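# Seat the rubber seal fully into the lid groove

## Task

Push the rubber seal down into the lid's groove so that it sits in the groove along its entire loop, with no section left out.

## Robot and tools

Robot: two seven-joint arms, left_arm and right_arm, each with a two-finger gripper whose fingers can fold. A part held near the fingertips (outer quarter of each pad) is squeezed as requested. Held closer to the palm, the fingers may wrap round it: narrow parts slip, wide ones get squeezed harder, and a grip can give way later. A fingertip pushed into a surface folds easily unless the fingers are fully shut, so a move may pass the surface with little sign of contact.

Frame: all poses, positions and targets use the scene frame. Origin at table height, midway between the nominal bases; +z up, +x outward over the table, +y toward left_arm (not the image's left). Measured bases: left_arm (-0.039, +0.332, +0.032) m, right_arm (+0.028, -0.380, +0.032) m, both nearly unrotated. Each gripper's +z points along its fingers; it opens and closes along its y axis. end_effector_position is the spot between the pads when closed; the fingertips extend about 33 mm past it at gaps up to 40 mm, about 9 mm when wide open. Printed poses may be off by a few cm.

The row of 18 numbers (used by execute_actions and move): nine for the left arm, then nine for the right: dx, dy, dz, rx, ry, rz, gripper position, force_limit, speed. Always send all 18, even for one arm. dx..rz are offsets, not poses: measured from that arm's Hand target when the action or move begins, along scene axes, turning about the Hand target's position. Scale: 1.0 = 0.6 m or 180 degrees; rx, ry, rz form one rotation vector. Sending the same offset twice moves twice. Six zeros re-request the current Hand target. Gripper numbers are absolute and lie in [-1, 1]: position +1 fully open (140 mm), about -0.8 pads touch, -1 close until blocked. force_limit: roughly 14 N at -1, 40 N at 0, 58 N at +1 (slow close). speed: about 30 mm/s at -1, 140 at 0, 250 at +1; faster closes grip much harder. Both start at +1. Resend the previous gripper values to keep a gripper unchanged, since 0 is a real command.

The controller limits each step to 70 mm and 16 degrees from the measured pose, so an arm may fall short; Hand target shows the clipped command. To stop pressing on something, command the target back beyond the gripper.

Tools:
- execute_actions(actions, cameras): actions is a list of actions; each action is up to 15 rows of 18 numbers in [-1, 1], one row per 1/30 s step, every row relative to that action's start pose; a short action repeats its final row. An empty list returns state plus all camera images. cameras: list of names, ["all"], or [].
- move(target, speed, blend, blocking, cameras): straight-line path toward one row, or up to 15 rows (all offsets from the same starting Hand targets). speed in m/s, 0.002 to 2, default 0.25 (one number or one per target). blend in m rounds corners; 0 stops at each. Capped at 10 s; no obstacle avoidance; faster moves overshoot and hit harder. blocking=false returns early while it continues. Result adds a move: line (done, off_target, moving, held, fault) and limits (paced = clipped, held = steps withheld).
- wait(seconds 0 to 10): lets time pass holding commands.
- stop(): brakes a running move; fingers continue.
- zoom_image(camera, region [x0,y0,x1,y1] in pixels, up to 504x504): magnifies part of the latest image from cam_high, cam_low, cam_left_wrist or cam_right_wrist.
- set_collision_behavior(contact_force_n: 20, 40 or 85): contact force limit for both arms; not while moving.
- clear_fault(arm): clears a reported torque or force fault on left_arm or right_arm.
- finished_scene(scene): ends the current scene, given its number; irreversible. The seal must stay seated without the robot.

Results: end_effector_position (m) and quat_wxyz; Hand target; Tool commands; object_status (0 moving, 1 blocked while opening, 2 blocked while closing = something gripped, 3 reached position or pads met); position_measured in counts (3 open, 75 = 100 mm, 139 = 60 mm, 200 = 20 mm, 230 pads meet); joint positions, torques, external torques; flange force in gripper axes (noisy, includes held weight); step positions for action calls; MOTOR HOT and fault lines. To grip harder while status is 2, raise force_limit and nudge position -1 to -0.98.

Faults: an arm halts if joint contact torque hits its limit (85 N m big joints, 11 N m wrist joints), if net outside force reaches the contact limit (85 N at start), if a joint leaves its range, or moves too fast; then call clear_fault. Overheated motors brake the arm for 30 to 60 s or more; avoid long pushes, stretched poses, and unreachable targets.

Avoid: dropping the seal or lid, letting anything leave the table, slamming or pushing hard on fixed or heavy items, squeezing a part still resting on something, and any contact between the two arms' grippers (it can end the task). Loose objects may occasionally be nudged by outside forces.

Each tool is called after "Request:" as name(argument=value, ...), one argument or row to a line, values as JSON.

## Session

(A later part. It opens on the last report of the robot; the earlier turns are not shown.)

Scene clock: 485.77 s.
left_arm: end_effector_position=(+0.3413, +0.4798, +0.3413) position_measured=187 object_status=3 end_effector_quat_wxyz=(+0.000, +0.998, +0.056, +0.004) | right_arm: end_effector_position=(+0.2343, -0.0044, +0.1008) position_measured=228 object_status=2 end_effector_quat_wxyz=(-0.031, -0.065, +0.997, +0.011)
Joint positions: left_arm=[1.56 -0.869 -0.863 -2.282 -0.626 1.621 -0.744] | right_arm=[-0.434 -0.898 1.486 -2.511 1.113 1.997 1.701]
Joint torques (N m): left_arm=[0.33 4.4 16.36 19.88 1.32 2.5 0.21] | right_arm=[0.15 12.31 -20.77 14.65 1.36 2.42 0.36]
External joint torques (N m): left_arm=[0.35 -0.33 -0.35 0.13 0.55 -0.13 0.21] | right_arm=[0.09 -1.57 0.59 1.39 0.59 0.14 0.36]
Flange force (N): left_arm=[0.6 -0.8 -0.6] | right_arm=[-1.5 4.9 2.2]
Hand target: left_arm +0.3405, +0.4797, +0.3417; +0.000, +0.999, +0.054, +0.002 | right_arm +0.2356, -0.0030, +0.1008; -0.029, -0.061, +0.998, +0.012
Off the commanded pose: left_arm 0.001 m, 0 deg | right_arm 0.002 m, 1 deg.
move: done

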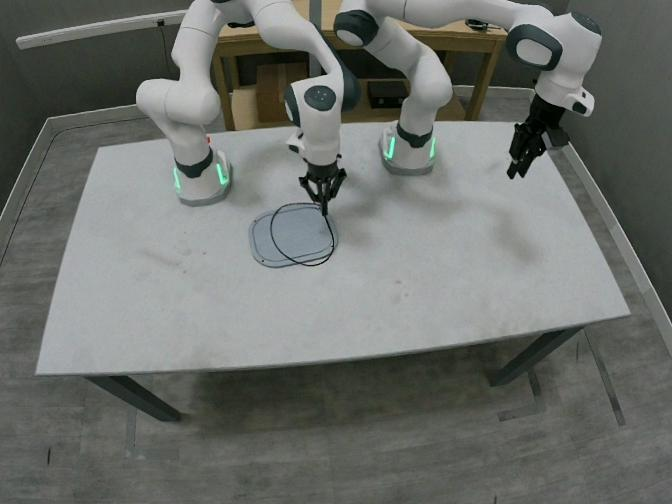

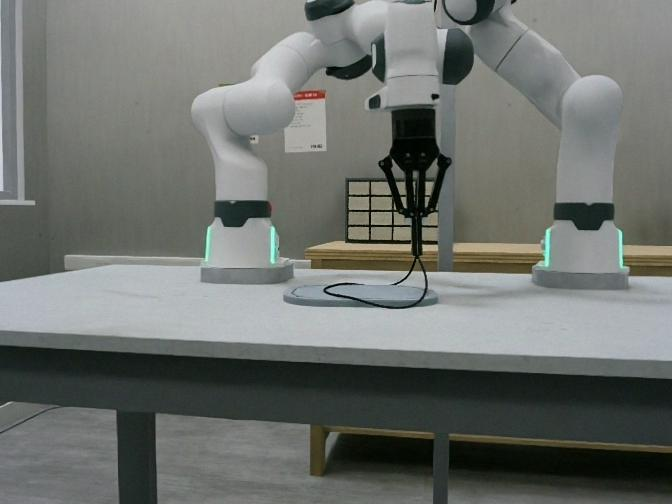

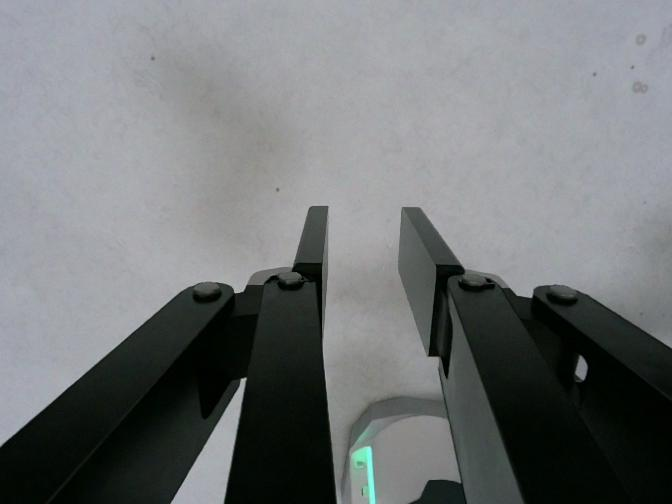

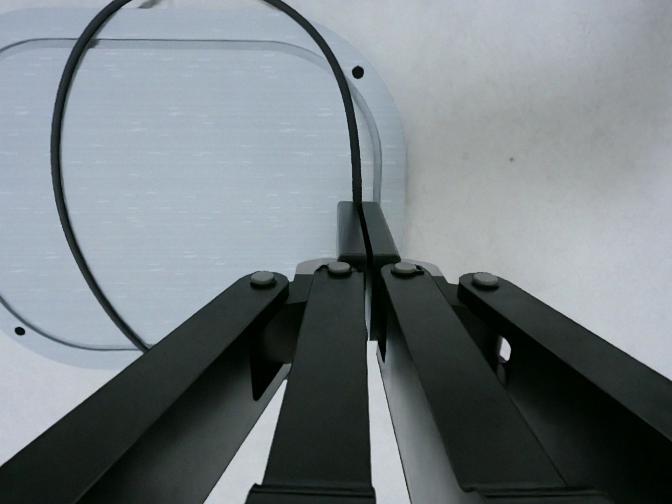

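Request:
move(
  target=[0,0,0,0,0,0,-0.46,1,0,-0.003,0.017,-0.085,0,0,0,-1,-0.5,-1],
  speed=0.08,
  cameras=["cam_right_wrist","cam_low"],
)

Request:
zoom_image(
  camera="cam_low",
  region=[340, 260, 460, 320],
)

Request:
zoom_image(
  camera="cam_right_wrist",
  region=[310, 50, 440, 300],
)

Scene clock: 495.30 s.
left_arm: end_effector_position=(+0.3413, +0.4798, +0.3413) position_measured=187 object_status=3 end_effector_quat_wxyz=(+0.000, +0.998, +0.056, +0.004) | right_arm: end_effector_position=(+0.2329, +0.0057, +0.0499) position_measured=228 object_status=2 end_effector_quat_wxyz=(-0.030, -0.058, +0.998, +0.010)
Joint positions: left_arm=[1.56 -0.869 -0.863 -2.282 -0.626 1.621 -0.744] | right_arm=[-0.54 -0.905 1.671 -2.488 1.225 2.083 1.683]
Joint velocities: left_arm=[within noise] | right_arm=[0.001 0 0 0.001 0.001 0.004 -0.006]
Joint torques (N m): left_arm=[0.42 4.33 16.36 19.87 1.33 2.5 0.17] | right_arm=[0.05 16.7 -21.34 12.59 1.3 2.37 -0.29]
External joint torques (N m): left_arm=[0.34 -0.5 -0.43 0.18 0.55 -0.14 0.17] | right_arm=[0.13 -0.66 0.52 1.38 0.56 0.07 -0.3]
Flange force (N): left_arm=[0.6 -0.5 -0.6] | right_arm=[-3.1 3.6 3.7]
Hand target: left_arm +0.3405, +0.4797, +0.3417; +0.000, +0.999, +0.054, +0.002 | right_arm +0.2338, +0.0072, +0.0498; -0.029, -0.061, +0.998, +0.012
Off the commanded pose: left_arm 0.001 m, 0 deg | right_arm 0.002 m, 0 deg.
move: done
Images, in order (width x height): cam_low 672x504, cam_right_wrist 672x504.

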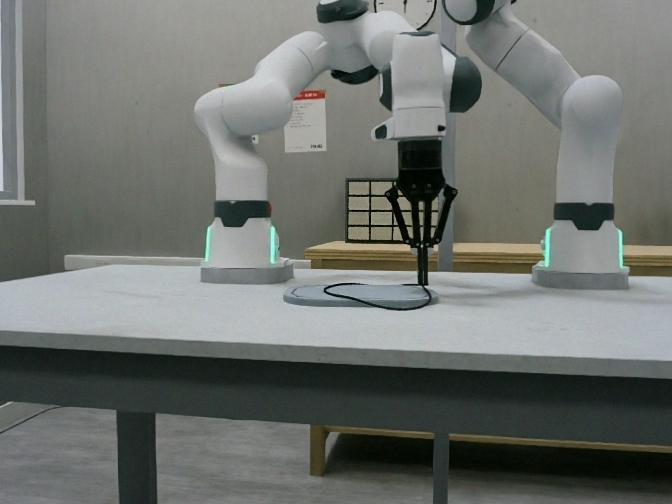

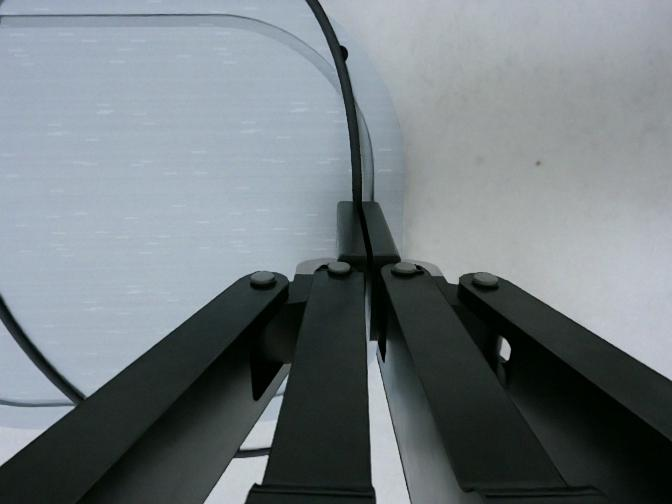

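Scaled by 4.200 from the camera's 672x504 image, which has a finer 960x720 frame.

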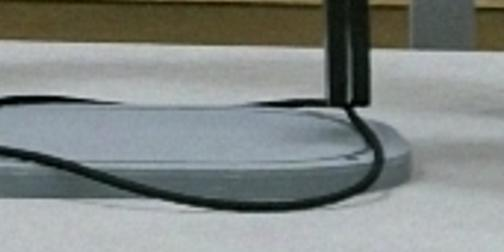

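Scaled by 2.016 from the camera's 672x504 image, which has a finer 960x720 frame.

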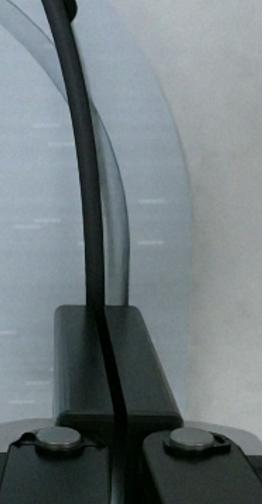

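Request:
move(
  target=[0,0,0,0,0,0,-0.46,1,0,0.006,0.011,-0.009,0,0,0,-1,-0.5,-1],
  speed=0.04,
  cameras=["cam_right_wrist","cam_low"],
)

Request:
zoom_image(
  camera="cam_low",
  region=[340, 260, 460, 320],
)

Request:
zoom_image(
  camera="cam_right_wrist",
  region=[310, 50, 440, 300],
)

Scene clock: 502.57 s.
left_arm: end_effector_position=(+0.3413, +0.4798, +0.3413) position_measured=187 object_status=3 end_effector_quat_wxyz=(+0.000, +0.998, +0.056, +0.004) | right_arm: end_effector_position=(+0.2363, +0.0125, +0.0445) position_measured=228 object_status=2 end_effector_quat_wxyz=(-0.031, -0.059, +0.998, +0.010)
Joint positions: left_arm=[1.56 -0.869 -0.863 -2.282 -0.626 1.621 -0.744] | right_arm=[-0.575 -0.906 1.701 -2.463 1.232 2.091 1.681]
Joint velocities: left_arm=[within noise] | right_arm=[0 0.001 0.002 0.002 0 0.005 0]
Joint torques (N m): left_arm=[0.37 4.39 16.3 19.95 1.33 2.5 0.19] | right_arm=[0.48 17.63 -22.08 12.54 1.25 2.31 -0.19]
External joint torques (N m): left_arm=[0.4 -0.33 -0.46 0.16 0.56 -0.15 0.19] | right_arm=[0.43 -0.69 -0.06 1.33 0.51 0.01 -0.2]
Flange force (N): left_arm=[1.0 -0.9 -0.6] | right_arm=[-1.2 2.7 1.1]
Hand target: left_arm +0.3405, +0.4797, +0.3417; +0.000, +0.999, +0.054, +0.002 | right_arm +0.2374, +0.0138, +0.0444; -0.029, -0.061, +0.998, +0.012
Off the commanded pose: left_arm 0.001 m, 0 deg | right_arm 0.002 m, 0 deg.
move: done
Images, in order (width x height): cam_low 672x504, cam_right_wrist 672x504.

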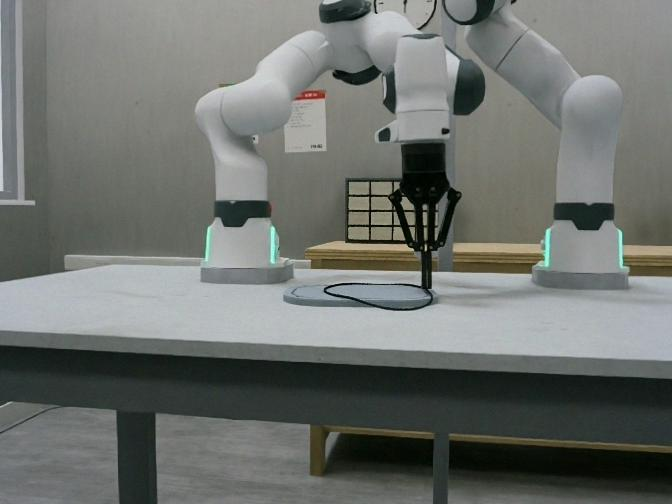

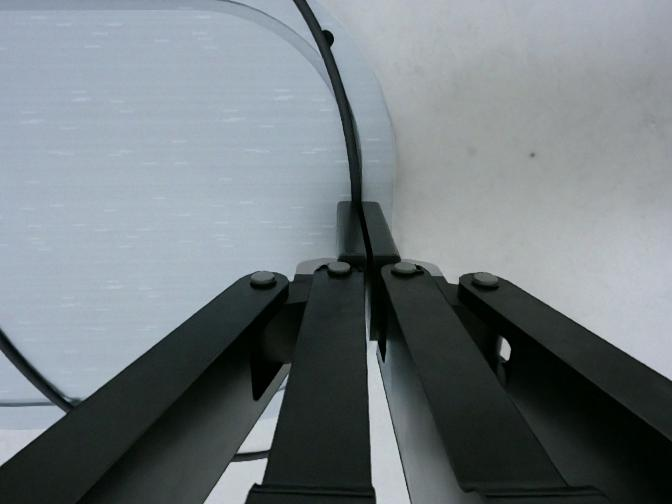

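Scaled by 4.200 from the camera's 672x504 image, which has a finer 960x720 frame.

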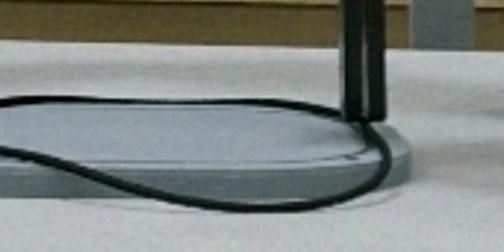

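Scaled by 2.016 from the camera's 672x504 image, which has a finer 960x720 frame.

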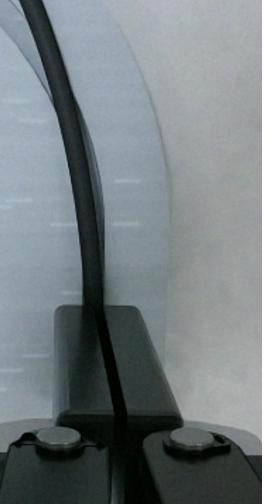

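Request:
move(
  target=[0,0,0,0,0,0,-0.46,1,0,0.0,0.002,-0.0125,0,0,0,-1,-0.5,-1],
  speed=0.03,
  cameras=["cam_right_wrist","cam_low"],
)

Request:
zoom_image(
  camera="cam_low",
  region=[340, 260, 460, 320],
)

Request:
zoom_image(
  camera="cam_right_wrist",
  region=[310, 50, 440, 300],
)

Scene clock: 508.87 s.
left_arm: end_effector_position=(+0.3413, +0.4798, +0.3413) position_measured=187 object_status=3 end_effector_quat_wxyz=(+0.000, +0.998, +0.056, +0.004) | right_arm: end_effector_position=(+0.2365, +0.0131, +0.0381) position_measured=228 object_status=2 end_effector_quat_wxyz=(-0.031, -0.058, +0.998, +0.010)
Joint positions: left_arm=[1.56 -0.869 -0.863 -2.282 -0.626 1.621 -0.744] | right_arm=[-0.592 -0.906 1.725 -2.458 1.243 2.101 1.678]
Joint torques (N m): left_arm=[0.42 4.34 16.28 19.93 1.32 2.49 0.16] | right_arm=[-0.25 17.43 -19.49 12.39 2.01 2.89 -0.19]
External joint torques (N m): left_arm=[0.41 -0.44 -0.49 0.14 0.54 -0.15 0.16] | right_arm=[-0.25 -1.35 2.55 1.43 1.29 0.59 -0.2]
Flange force (N): left_arm=[0.9 -0.6 -0.5] | right_arm=[-6.6 6.4 13.9]
Hand target: left_arm +0.3405, +0.4797, +0.3417; +0.000, +0.999, +0.054, +0.002 | right_arm +0.2374, +0.0150, +0.0369; -0.029, -0.061, +0.998, +0.012
Off the commanded pose: left_arm 0.001 m, 0 deg | right_arm 0.002 m, 1 deg.
move: done
Images, in order (width x height): cam_low 672x504, cam_right_wrist 672x504.

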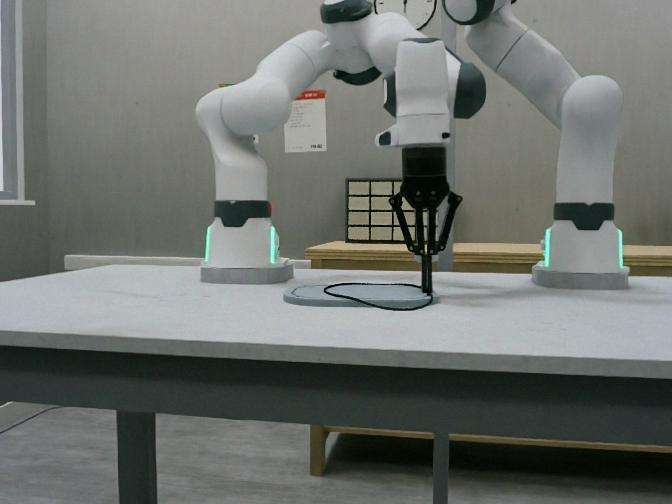

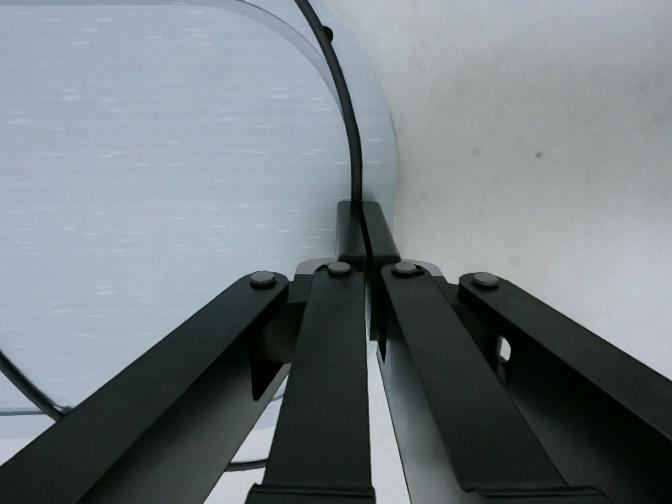

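Scaled by 4.200 from the camera's 672x504 image, which has a finer 960x720 frame.

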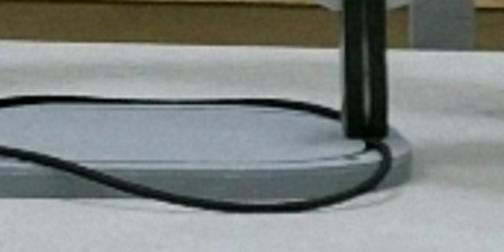

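Scaled by 2.016 from the camera's 672x504 image, which has a finer 960x720 frame.

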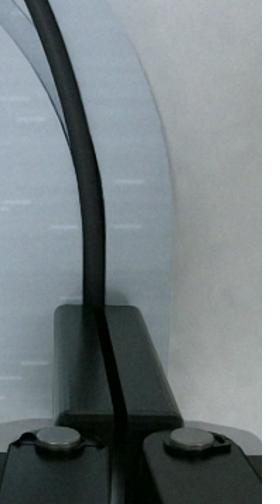

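Request:
move(
  target=[0,0,0,0,0,0,-0.46,1,0,0.0,-0.001,-0.005,0,0,0,-1,-0.5,-1],
  speed=0.03,
  cameras=["cam_right_wrist","cam_low"],
)

Request:
zoom_image(
  camera="cam_low",
  region=[340, 260, 460, 320],
)

Request:
zoom_image(
  camera="cam_right_wrist",
  region=[310, 50, 440, 300],
)

Scene clock: 517.03 s.
left_arm: end_effector_position=(+0.3413, +0.4798, +0.3413) position_measured=187 object_status=3 end_effector_quat_wxyz=(+0.000, +0.998, +0.056, +0.004) | right_arm: end_effector_position=(+0.2383, +0.0139, +0.0379) position_measured=228 object_status=2 end_effector_quat_wxyz=(-0.030, -0.057, +0.998, +0.012)
Joint positions: left_arm=[1.56 -0.869 -0.863 -2.282 -0.626 1.621 -0.744] | right_arm=[-0.596 -0.906 1.727 -2.457 1.248 2.104 1.675]
Joint velocities: left_arm=[within noise] | right_arm=[-0.002 0.001 0 0 0.003 0.003 -0.003]
Joint torques (N m): left_arm=[0.36 4.43 16.27 19.92 1.32 2.5 0.14] | right_arm=[-0.9 16.54 -15.37 11.36 2.6 3.02 -0.33]
External joint torques (N m): left_arm=[0.36 -0.34 -0.46 0.12 0.55 -0.14 0.14] | right_arm=[-0.77 -2.26 6.71 0.46 1.88 0.7 -0.33]
Flange force (N): left_arm=[0.9 -0.7 -0.5] | right_arm=[-11.5 8.9 30.5]
Hand target: left_arm +0.3405, +0.4797, +0.3417; +0.000, +0.999, +0.054, +0.002 | right_arm +0.2374, +0.0144, +0.0339; -0.029, -0.061, +0.998, +0.012
Off the commanded pose: left_arm 0.001 m, 0 deg | right_arm 0.004 m, 1 deg.
move: off_target (right_arm)
Images, in order (width x height): cam_low 672x504, cam_right_wrist 672x504.

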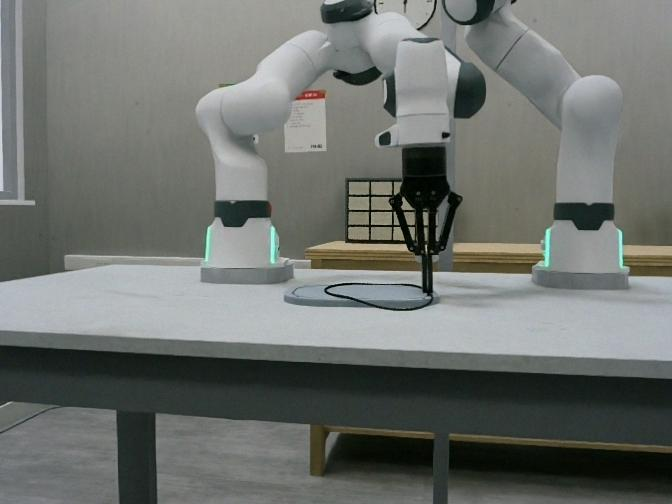

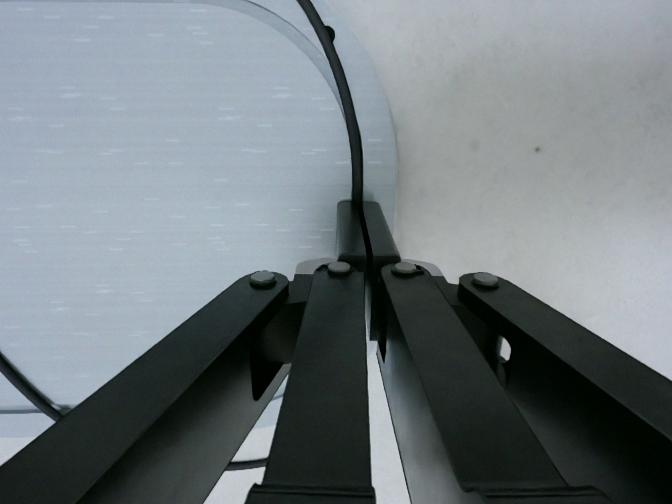

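Scaled by 4.200 from the camera's 672x504 image, which has a finer 960x720 frame.

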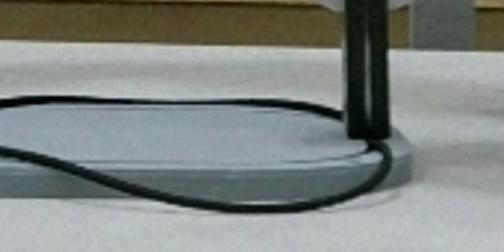

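Scaled by 2.016 from the camera's 672x504 image, which has a finer 960x720 frame.

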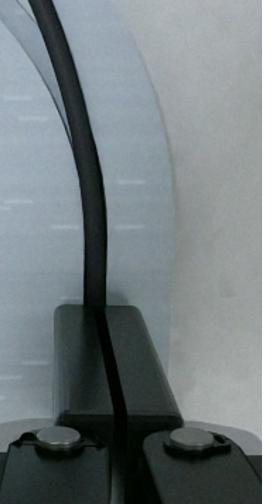

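Request:
move(
  target=[
    [0,0,0,0,0,0,-0.46,1,0,0.0,-0.001,0.007,0,0,0,-1,-0.5,-1],
    [0,0,0,0,0,0,-0.46,1,0,0.0,-0.001,0.007,0,0,0,-0.6,-0.5,-1],
    [0,0,0,0,0,0,-0.46,1,0,0.0,-0.001,0.09,0,0,0,-0.6,-0.5,-1],
  ],
  speed=0.06,
  cameras=["cam_right_wrist","cam_low"],
)

Request:
zoom_image(
  camera="cam_low",
  region=[270, 260, 450, 320],
)

Request:
zoom_image(
  camera="cam_right_wrist",
  region=[260, 50, 480, 300],
)

Scene clock: 525.63 s.
left_arm: end_effector_position=(+0.3413, +0.4798, +0.3413) position_measured=187 object_status=3 end_effector_quat_wxyz=(+0.000, +0.998, +0.056, +0.004) | right_arm: end_effector_position=(+0.2380, +0.0149, +0.0877) position_measured=205 object_status=3 end_effector_quat_wxyz=(-0.028, -0.064, +0.997, +0.014)
Joint positions: left_arm=[1.56 -0.869 -0.863 -2.282 -0.626 1.621 -0.744] | right_arm=[-0.494 -0.895 1.563 -2.464 1.145 2.027 1.712]
Joint velocities: left_arm=[within noise] | right_arm=[0 0.001 0 0 0 -0.004 0.006]
Joint torques (N m): left_arm=[0.42 4.44 16.34 19.92 1.31 2.5 0.19] | right_arm=[0.86 15 -22.44 13.78 0.5 1.98 0.43]
External joint torques (N m): left_arm=[0.3 -0.43 -0.47 0.23 0.52 -0.15 0.19] | right_arm=[0.84 -0.87 -0.46 0.92 -0.28 -0.33 0.42]
Flange force (N): left_arm=[0.8 -0.5 -0.7] | right_arm=[2.9 1.7 -4.4]
Hand target: left_arm +0.3405, +0.4797, +0.3417; +0.000, +0.999, +0.054, +0.002 | right_arm +0.2374, +0.0138, +0.0879; -0.029, -0.061, +0.998, +0.012
Off the commanded pose: left_arm 0.001 m, 0 deg | right_arm 0.001 m, 0 deg.
move: done
Images, in order (width x height): cam_low 672x504, cam_right_wrist 672x504.

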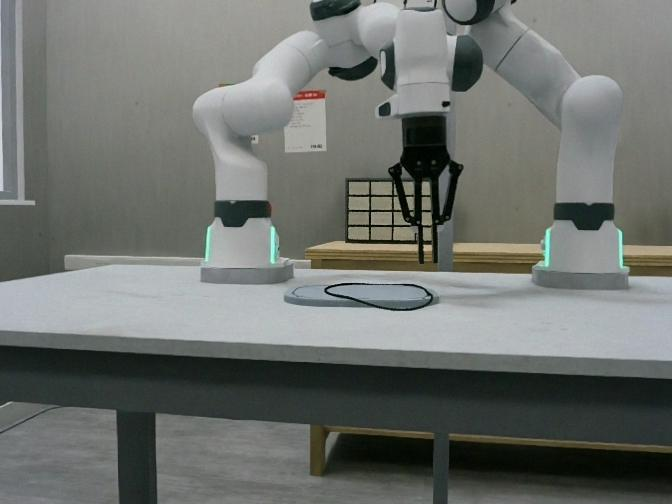

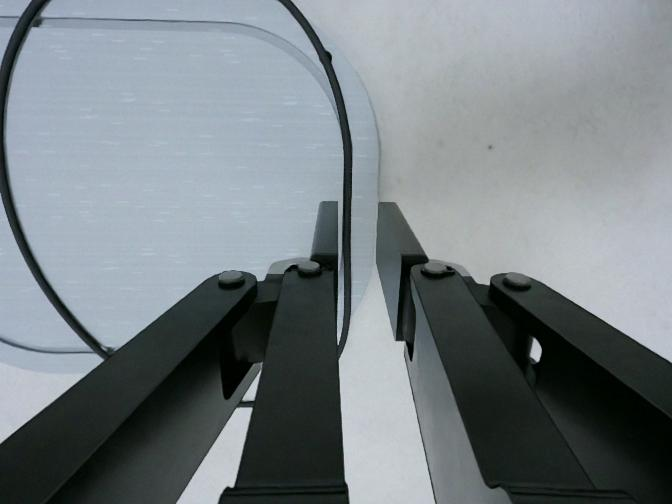

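Scaled by 2.800 from the camera's 672x504 image, which has a finer 960x720 frame.

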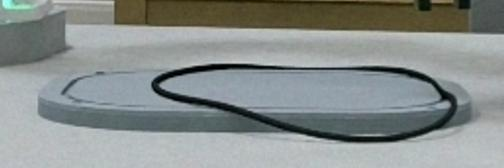

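Scaled by 2.016 from the camera's 672x504 image, which has a finer 960x720 frame.

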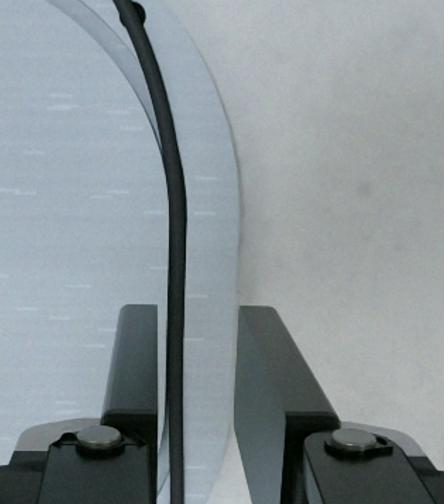

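Request:
move(
  target=[0,0,0,0,0,0,-0.46,1,0,0.0,-0.27,0.1,0,0,0,-0.4,-0.5,-1],
  speed=0.15,
  cameras=["cam_right_wrist"],
)

Scene clock: 543.17 s.
left_arm: end_effector_position=(+0.3413, +0.4798, +0.3413) position_measured=187 object_status=3 end_effector_quat_wxyz=(+0.000, +0.998, +0.056, +0.004) | right_arm: end_effector_position=(+0.2388, -0.1468, +0.1484) position_measured=179 object_status=3 end_effector_quat_wxyz=(-0.026, -0.057, +0.998, +0.013)
Joint positions: left_arm=[1.56 -0.869 -0.863 -2.282 -0.626 1.621 -0.744] | right_arm=[-0.176 -1 1.038 -2.829 0.932 1.912 1.548]
Joint velocities: left_arm=[within noise] | right_arm=[0 -0.001 0 0.001 0 -0.001 -0.008]
Joint torques (N m): left_arm=[0.34 4.38 16.35 20.01 1.3 2.51 0.2] | right_arm=[0.91 6.33 -16.28 17.05 0.49 2.07 -0.17]
External joint torques (N m): left_arm=[0.36 -0.4 -0.3 0.31 0.52 -0.12 0.2] | right_arm=[0.89 0.21 -0.47 0.71 -0.31 -0.24 -0.17]
Flange force (N): left_arm=[0.8 -0.8 -1.0] | right_arm=[2.1 -0.1 -3.4]
Hand target: left_arm +0.3405, +0.4797, +0.3417; +0.000, +0.999, +0.054, +0.002 | right_arm +0.2374, -0.1482, +0.1479; -0.029, -0.061, +0.998, +0.012
Off the commanded pose: left_arm 0.001 m, 0 deg | right_arm 0.002 m, 1 deg.
move: done
Images, in order (width x height): cam_right_wrist 672x504.

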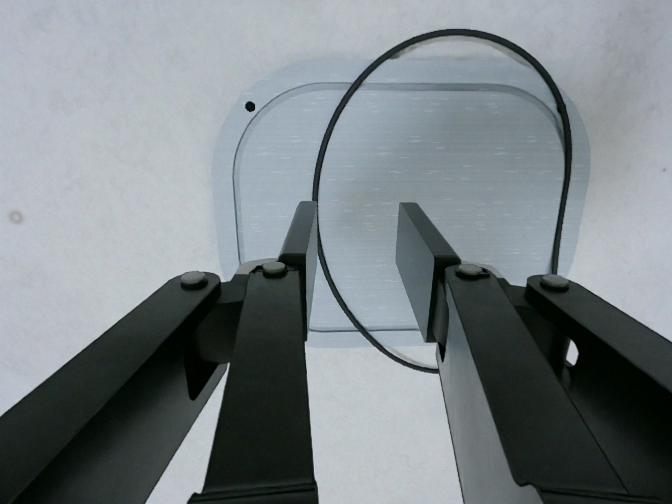

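Request:
move(
  target=[
    [0,0,0,0,0,0,-0.46,1,0,0.041,-0.029,-0.1215,0,0,0,-0.4,-0.5,-1],
    [0,0,0,0,0,0,-0.46,1,0,0.041,-0.029,-0.178,0,0,0,-0.4,-0.5,-1],
    [0,0,0,0,0,0,-0.46,1,0,0.041,-0.029,-0.178,0,0,0,-1,-0.5,-1],
  ],
  speed=0.1,
)

Request:
wait(
  seconds=0.7,
  cameras=["cam_right_wrist","cam_low"],
)

Request:
zoom_image(
  camera="cam_low",
  region=[270, 260, 450, 320],
)

Scene clock: 559.23 s.
left_arm: end_effector_position=(+0.3413, +0.4798, +0.3413) position_measured=187 object_status=3 end_effector_quat_wxyz=(+0.000, +0.998, +0.056, +0.004) | right_arm: end_effector_position=(+0.2613, -0.1666, +0.0411) position_measured=226 object_status=0 end_effector_quat_wxyz=(-0.030, -0.059, +0.998, +0.011)
Joint positions: left_arm=[1.56 -0.869 -0.863 -2.282 -0.626 1.621 -0.744] | right_arm=[-0.479 -0.723 1.452 -2.853 1.173 2.279 1.354]
Joint torques (N m): left_arm=[0.33 4.4 16.3 19.88 1.32 2.5 0.19] | right_arm=[0.34 7.1 -13.78 13.15 0.84 2.35 -0.16]
External joint torques (N m): left_arm=[0.31 -0.4 -0.42 0.14 0.55 -0.14 0.19] | right_arm=[0.28 0.17 0.18 1.28 0.26 0.05 -0.16]
Flange force (N): left_arm=[0.6 -0.6 -0.6] | right_arm=[-2.2 2.1 1.8]
Hand target: left_arm +0.3405, +0.4797, +0.3417; +0.000, +0.999, +0.054, +0.002 | right_arm +0.2620, -0.1656, +0.0411; -0.029, -0.061, +0.998, +0.012
Off the commanded pose: left_arm 0.001 m, 0 deg | right_arm 0.001 m, 0 deg.
move: done

Scene clock: 559.93 s.
left_arm: end_effector_position=(+0.3413, +0.4798, +0.3413) position_measured=187 object_status=3 end_effector_quat_wxyz=(+0.000, +0.998, +0.056, +0.004) | right_arm: end_effector_position=(+0.2613, -0.1666, +0.0411) position_measured=226 object_status=2 end_effector_quat_wxyz=(-0.030, -0.059, +0.998, +0.011)
Joint positions: left_arm=[1.56 -0.869 -0.863 -2.282 -0.626 1.621 -0.744] | right_arm=[-0.479 -0.723 1.452 -2.853 1.173 2.279 1.354]
Joint torques (N m): left_arm=[0.36 4.39 16.32 19.95 1.33 2.5 0.19] | right_arm=[0.3 7.16 -13.77 13.18 0.83 2.36 -0.21]
External joint torques (N m): left_arm=[0.43 -0.35 -0.32 0.19 0.56 -0.13 0.19] | right_arm=[0.37 0.21 0.25 1.45 0.25 0.06 -0.21]
Flange force (N): left_arm=[0.8 -0.9 -0.8] | right_arm=[-2.5 2.3 2.1]
Hand target: left_arm +0.3405, +0.4797, +0.3417; +0.000, +0.999, +0.054, +0.002 | right_arm +0.2620, -0.1656, +0.0411; -0.029, -0.061, +0.998, +0.012
Tool commands: left_gripper/position=-0.46 left_gripper/force_limit=+1.0 left_gripper/speed=+0.0 right_gripper/position=-1.0 right_gripper/force_limit=-0.5 right_gripper/speed=-1.0
Off the commanded pose: left_arm 0.001 m, 0 deg | right_arm 0.001 m, 0 deg.
wait: 0.70 s; at rest by 0.17 s
Images, in order (width x height): cam_low 672x504, cam_right_wrist 672x504.

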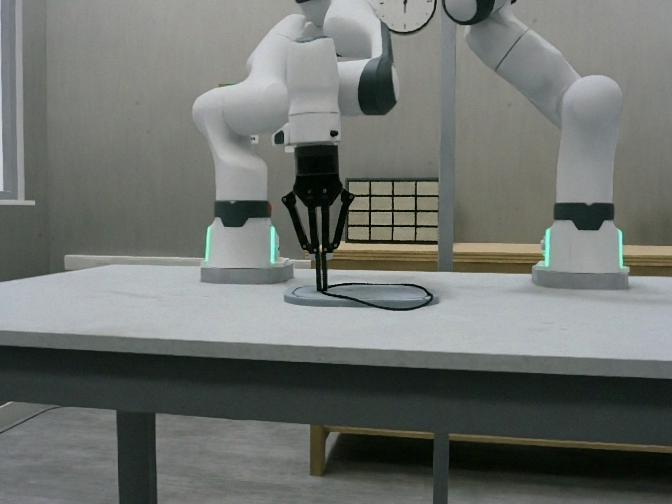

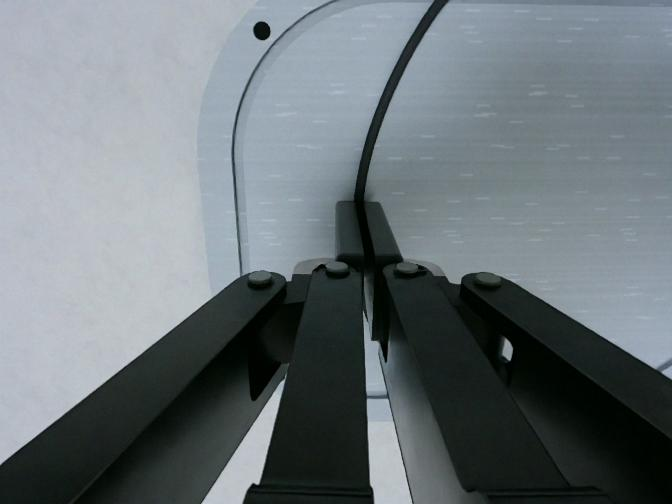

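Scaled by 2.800 from the camera's 672x504 image, which has a finer 960x720 frame.

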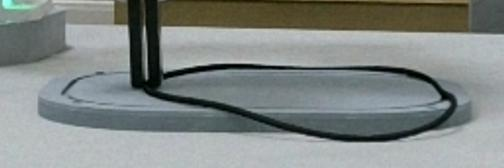

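Request:
move(
  target=[
    [0,0,0,0,0,0,-0.46,1,0,0,0,0.015,0,0,0,-1,-0.5,-1],
    [0,0,0,0,0,0,-0.46,1,0,0.01,-0.084,0.01,0,0,0,-1,-0.5,-1],
  ],
  speed=0.08,
  blend=[0.005,0],
  cameras=["cam_right_wrist","cam_low"],
)

Request:
zoom_image(
  camera="cam_right_wrist",
  region=[310, 50, 440, 300],
)

Request:
zoom_image(
  camera="cam_low",
  region=[270, 260, 450, 320],
)

Scene clock: 567.13 s.
left_arm: end_effector_position=(+0.3413, +0.4798, +0.3413) position_measured=187 object_status=3 end_effector_quat_wxyz=(+0.000, +0.998, +0.056, +0.004) | right_arm: end_effector_position=(+0.2673, -0.2144, +0.0471) position_measured=226 object_status=2 end_effector_quat_wxyz=(-0.029, -0.057, +0.998, +0.013)
Joint positions: left_arm=[1.56 -0.869 -0.863 -2.282 -0.626 1.621 -0.744] | right_arm=[-0.471 -0.728 1.337 -2.932 1.143 2.28 1.248]
Joint velocities: left_arm=[within noise] | right_arm=[0.001 0.001 0 0.001 0 0 -0.006]
Joint torques (N m): left_arm=[0.36 4.38 16.3 19.89 1.33 2.49 0.17] | right_arm=[0.1 4.69 -13.03 12.97 0.41 2.33 -0.29]
External joint torques (N m): left_arm=[0.3 -0.45 -0.43 0.2 0.55 -0.15 0.17] | right_arm=[0.14 -0.23 -0.35 0.81 -0.16 0.04 -0.29]
Flange force (N): left_arm=[0.6 -0.5 -0.7] | right_arm=[-0.7 -0.1 -2.7]
Hand target: left_arm +0.3405, +0.4797, +0.3417; +0.000, +0.999, +0.054, +0.002 | right_arm +0.2680, -0.2160, +0.0471; -0.029, -0.061, +0.998, +0.012
Off the commanded pose: left_arm 0.001 m, 0 deg | right_arm 0.002 m, 0 deg.
move: done; blend cut to 0.0045 m at target 1
Images, in order (width x height): cam_low 672x504, cam_right_wrist 672x504.

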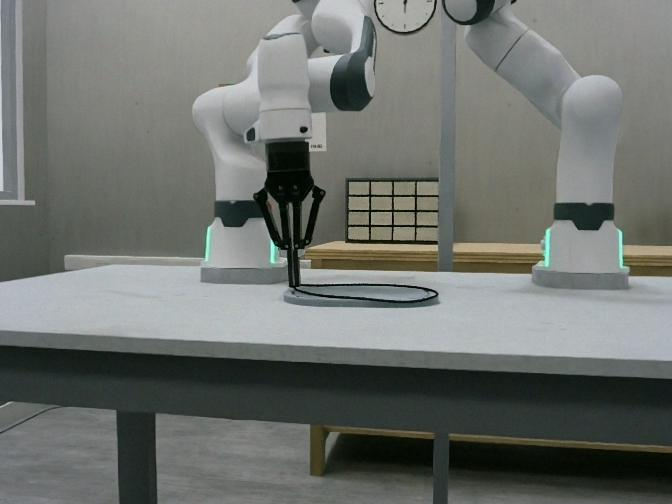

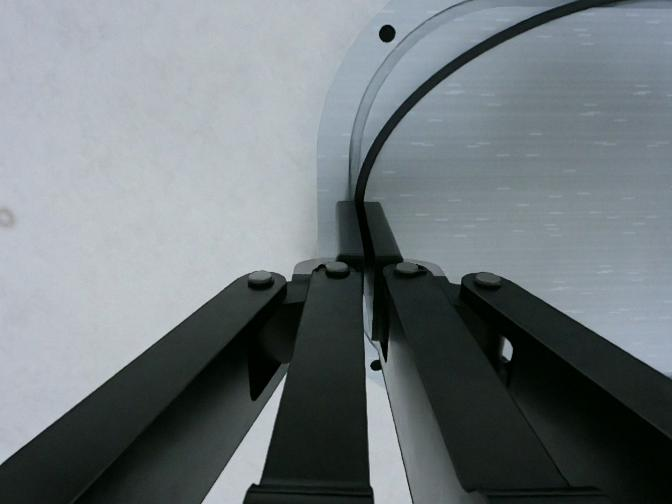

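Scaled by 2.016 from the camera's 672x504 image, which has a finer 960x720 frame.

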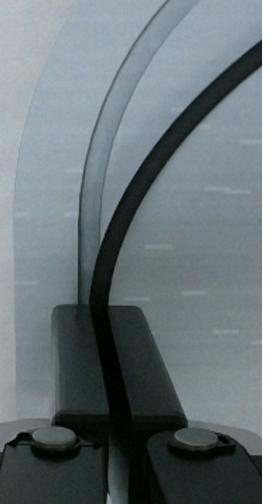

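Scaled by 2.800 from the camera's 672x504 image, which has a finer 960x720 frame.

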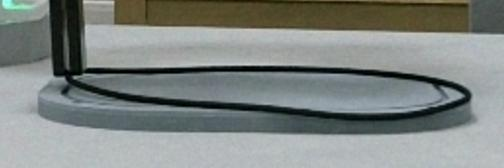

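Request:
move(
  target=[
    [0,0,0,0,0,0,-0.46,1,0,0,-0.004,0,0,0,0,-1,-0.5,-1],
    [0,0,0,0,0,0,-0.46,1,0,0,-0.004,-0.023,0,0,0,-1,-0.5,-1],
    [0,0,0,0,0,0,-0.46,1,0,0,-0.004,-0.008,0,0,0,-1,-0.5,-1],
    [0,0,0,0,0,0,-0.46,1,0,0,-0.004,-0.008,0,0,0,-0.65,-0.5,-1],
    [0,0,0,0,0,0,-0.46,1,0,0,-0.004,0.03,0,0,0,-0.65,-0.5,-1],
    [0,0,0,0,0,0,-0.46,1,0,0,-0.004,0.03,0,0,0,-1,-0.5,-1],
  ],
  speed=0.05,
  cameras=["cam_right_wrist","cam_low"],
)

Request:
zoom_image(
  camera="cam_right_wrist",
  region=[310, 50, 440, 300],
)

Request:
zoom_image(
  camera="cam_low",
  region=[270, 260, 450, 320],
)

Scene clock: 583.10 s.
left_arm: end_effector_position=(+0.3413, +0.4798, +0.3413) position_measured=187 object_status=3 end_effector_quat_wxyz=(+0.000, +0.998, +0.056, +0.004) | right_arm: end_effector_position=(+0.2663, -0.2179, +0.0404) position_measured=226 object_status=2 end_effector_quat_wxyz=(-0.033, -0.056, +0.998, +0.012)
Joint positions: left_arm=[1.56 -0.869 -0.863 -2.282 -0.626 1.621 -0.744] | right_arm=[-0.505 -0.706 1.368 -2.931 1.155 2.299 1.233]
Joint torques (N m): left_arm=[0.38 4.31 16.27 19.91 1.33 2.5 0.22] | right_arm=[0.27 5.43 -10.25 12.93 1.47 2.66 0.13]
External joint torques (N m): left_arm=[0.46 -0.4 -0.38 0.1 0.56 -0.14 0.22] | right_arm=[0.31 0.43 2.23 0.98 0.91 0.36 0.13]
External joint torques when the fault began: right_arm=[-0.78 4.91 7.56 -2.27 2.97 1.95 -0.18]
Flange force (N): left_arm=[0.6 -0.9 -0.5] | right_arm=[-6.4 4.9 16.4]
Flange force when the fault began (N): right_arm=[-26.2 5.1 76.3]
Hand target: left_arm +0.3405, +0.4797, +0.3417; +0.000, +0.999, +0.054, +0.002 | right_arm +0.2663, -0.2179, +0.0404; -0.033, -0.056, +0.998, +0.012 (not the last commanded pose)
Tool commands: left_gripper/position=-0.46 left_gripper/force_limit=+1.0 left_gripper/speed=+0.0 right_gripper/position=-1.0 right_gripper/force_limit=-0.498039 right_gripper/speed=-1.0
Off the commanded pose: left_arm 0.001 m, 0 deg | right_arm 0.025 m, 1 deg.
FORCE FAULT: contact force on the right arm reached its limit, and that arm stopped. The contact can be on any part of that arm, not only on its tool. That arm's remaining commands of this call were not run. That arm is still stopped at the end of this call. While its stop runs, that arm takes no new command, but execute_actions still moves its gripper.
CLEAR FAULT: the right arm stays stopped (Reflex) until you call clear_fault(arm="right_arm").
move: fault (right_arm); path passed 2 of 6 targets; target 4's new numbers were not sent; target 6's new numbers were not sent
Images, in order (width x height): cam_low 672x504, cam_right_wrist 672x504.

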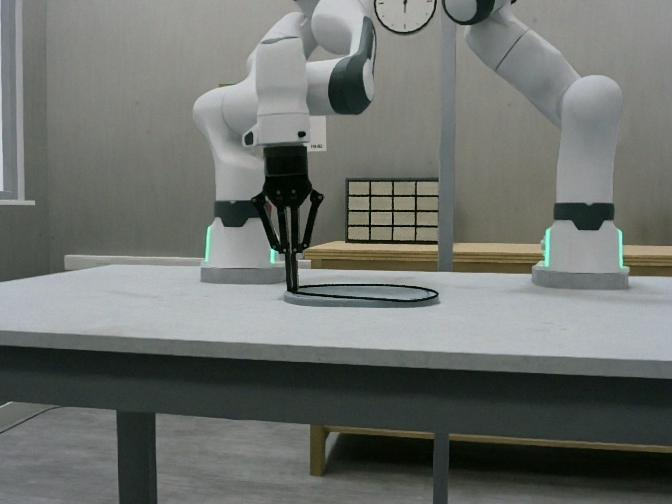

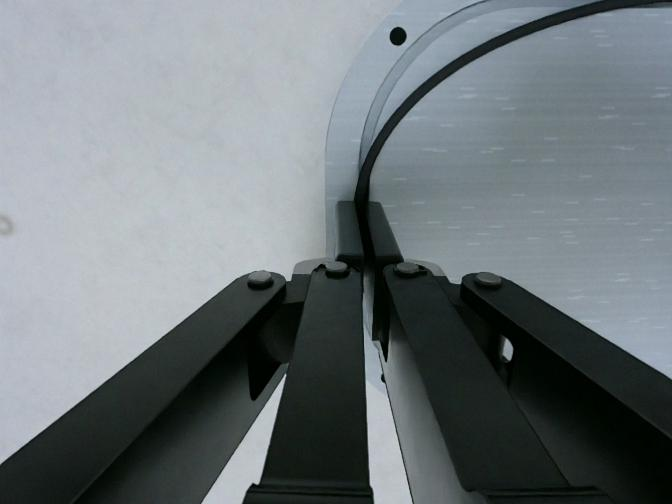

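Scaled by 2.016 from the camera's 672x504 image, which has a finer 960x720 frame.

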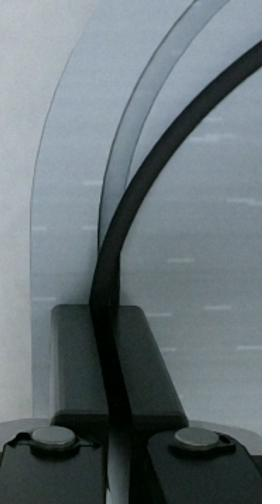

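Scaled by 2.800 from the camera's 672x504 image, which has a finer 960x720 frame.

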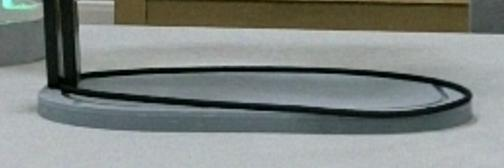

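Request:
clear_fault(
  arm="right_arm",
)

Request:
move(
  target=[
    [0,0,0,0,0,0,-0.46,1,0,0,0.0,0.005,0.009,0,0,-1,-0.498039,-1],
    [0,0,0,0,0,0,-0.46,1,0,0.001,0.003,0.004,0.009,0,0,-1,-0.498039,-1],
    [0,0,0,0,0,0,-0.46,1,0,0.001,0.003,-0.0025,0.009,0,0,-1,-0.498039,-1],
    [0,0,0,0,0,0,-0.46,1,0,0.001,0.003,0.0035,0.009,0,0,-1,-0.498039,-1],
  ],
  speed=0.03,
  cameras=["cam_right_wrist","cam_low"],
)

Request:
zoom_image(
  camera="cam_right_wrist",
  region=[310, 50, 440, 300],
)

Scene clock: 588.70 s.
left_arm: end_effector_position=(+0.3413, +0.4798, +0.3413) position_measured=187 object_status=3 end_effector_quat_wxyz=(+0.000, +0.998, +0.056, +0.004) | right_arm: end_effector_position=(+0.2663, -0.2179, +0.0404) position_measured=226 object_status=2 end_effector_quat_wxyz=(-0.033, -0.056, +0.998, +0.012)
Joint positions: left_arm=[1.56 -0.869 -0.863 -2.282 -0.626 1.621 -0.744] | right_arm=[-0.505 -0.706 1.368 -2.931 1.155 2.299 1.233]
Joint torques (N m): left_arm=[0.36 4.34 16.28 19.88 1.32 2.5 0.2] | right_arm=[0.28 5.4 -10.27 12.9 1.47 2.68 0.11]
External joint torques (N m): left_arm=[0.38 -0.45 -0.42 0.13 0.55 -0.14 0.2] | right_arm=[0.31 0.42 2.2 0.98 0.91 0.39 0.11]
Flange force (N): left_arm=[0.5 -0.6 -0.5] | right_arm=[-6.4 4.8 16.4]
Hand target: left_arm +0.3405, +0.4797, +0.3417; +0.000, +0.999, +0.054, +0.002 | right_arm +0.2663, -0.2179, +0.0404; -0.033, -0.056, +0.998, +0.012 (not the last commanded pose)
Tool commands: left_gripper/position=-0.46 left_gripper/force_limit=+1.0 left_gripper/speed=+0.0 right_gripper/position=-1.0 right_gripper/force_limit=-0.498039 right_gripper/speed=-1.0
Off the commanded pose: left_arm 0.001 m, 0 deg | right_arm 0.025 m, 1 deg.
FORCE FAULT, CONTINUED: the right arm's stop, for the force fault that an earlier result reported, is over. The call counts as one of the actions that you can send in this scene. That arm's target is now where it stood when the stop ended, not its last command. That arm accepts commands again.
CLEAR FAULT: your call cleared the right arm's force fault. If the contact force or a joint's load stays at its limit, that arm stops again.

Scene clock: 590.60 s.
left_arm: end_effector_position=(+0.3413, +0.4798, +0.3413) position_measured=187 object_status=3 end_effector_quat_wxyz=(+0.000, +0.998, +0.056, +0.004) | right_arm: end_effector_position=(+0.2678, -0.2150, +0.0424) position_measured=226 object_status=2 end_effector_quat_wxyz=(-0.031, -0.054, +0.998, +0.028)
Joint positions: left_arm=[1.56 -0.869 -0.863 -2.282 -0.626 1.621 -0.744] | right_arm=[-0.493 -0.685 1.335 -2.939 1.166 2.311 1.211]
Joint torques (N m): left_arm=[0.33 4.36 16.34 19.93 1.33 2.49 0.19] | right_arm=[0.7 3.18 -12.96 13.09 0.23 1.97 0.02]
External joint torques (N m): left_arm=[0.31 -0.44 -0.4 0.21 0.56 -0.14 0.19] | right_arm=[0.72 -1.06 -1 0.76 -0.32 -0.29 0.01]
Flange force (N): left_arm=[0.6 -0.6 -0.7] | right_arm=[6.9 0.7 -13.8]
Hand target: left_arm +0.3405, +0.4797, +0.3417; +0.000, +0.999, +0.054, +0.002 | right_arm +0.2669, -0.2161, +0.0425; -0.033, -0.056, +0.998, +0.027
Off the commanded pose: left_arm 0.001 m, 0 deg | right_arm 0.001 m, 0 deg.
move: done
Images, in order (width x height): cam_low 672x504, cam_right_wrist 672x504.

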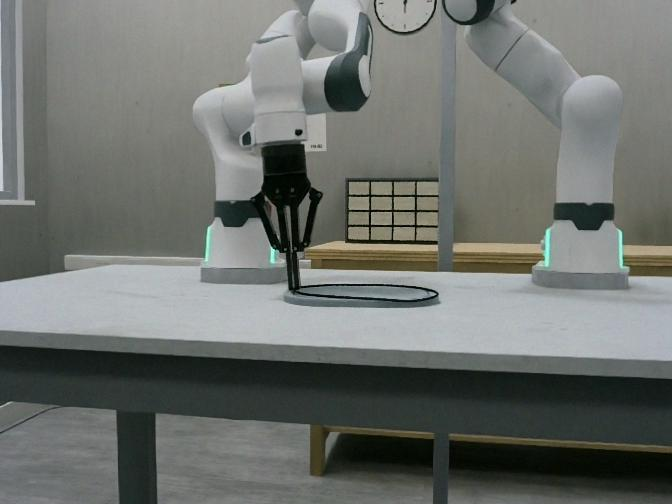

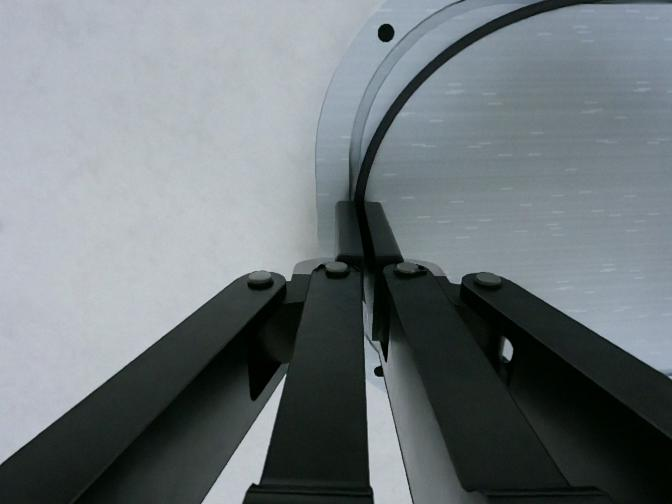

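Scaled by 2.016 from the camera's 672x504 image, which has a finer 960x720 frame.

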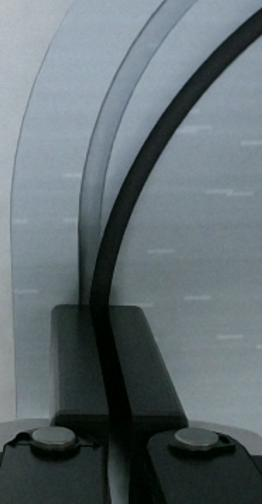

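Request:
move(
  target=[
    [0,0,0,0,0,0,-0.46,1,0,0,-0.0015,0,0,0,0,-1,-0.498039,-1],
    [0,0,0,0,0,0,-0.46,1,0,0,-0.0015,-0.0072,0,0,0,-1,-0.498039,-1],
  ],
  speed=0.03,
  cameras=["cam_right_wrist"],
)

Scene clock: 615.97 s.
left_arm: end_effector_position=(+0.3413, +0.4798, +0.3413) position_measured=187 object_status=3 end_effector_quat_wxyz=(+0.000, +0.998, +0.056, +0.004) | right_arm: end_effector_position=(+0.2663, -0.2168, +0.0397) position_measured=226 object_status=2 end_effector_quat_wxyz=(-0.035, -0.053, +0.998, +0.027)
Joint positions: left_arm=[1.56 -0.869 -0.863 -2.282 -0.626 1.621 -0.744] | right_arm=[-0.505 -0.675 1.346 -2.939 1.167 2.317 1.208]
Joint torques (N m): left_arm=[0.34 4.38 16.31 19.93 1.33 2.49 0.19] | right_arm=[-1.29 6.42 -7.9 12.45 2.08 3.78 -0.31]
External joint torques (N m): left_arm=[0.42 -0.34 -0.33 0.12 0.56 -0.15 0.19] | right_arm=[-1.29 2.16 3.93 0.22 1.55 1.53 -0.32]
Flange force (N): left_arm=[0.6 -0.9 -0.7] | right_arm=[-23.2 2.3 45.8]
Hand target: left_arm +0.3405, +0.4797, +0.3417; +0.000, +0.999, +0.054, +0.002 | right_arm +0.2669, -0.2170, +0.0381; -0.033, -0.056, +0.998, +0.027
Off the commanded pose: left_arm 0.001 m, 0 deg | right_arm 0.002 m, 0 deg.
move: done
Images, in order (width x height): cam_right_wrist 672x504.

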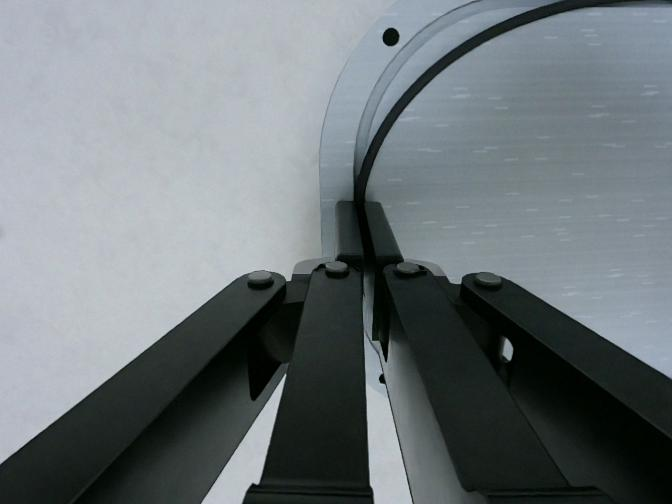

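Request:
zoom_image(
  camera="cam_right_wrist",
  region=[310, 130, 430, 220],
)

Scaled by 4.200 from the camera's 672x504 image, which has a finer 960x720 frame.

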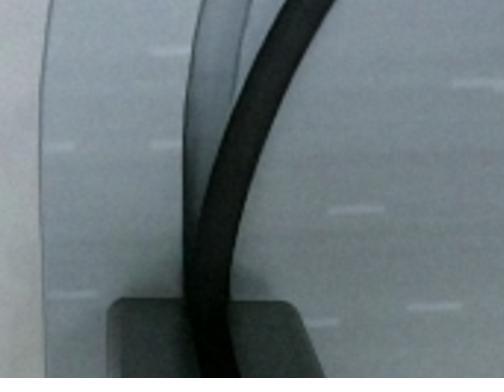

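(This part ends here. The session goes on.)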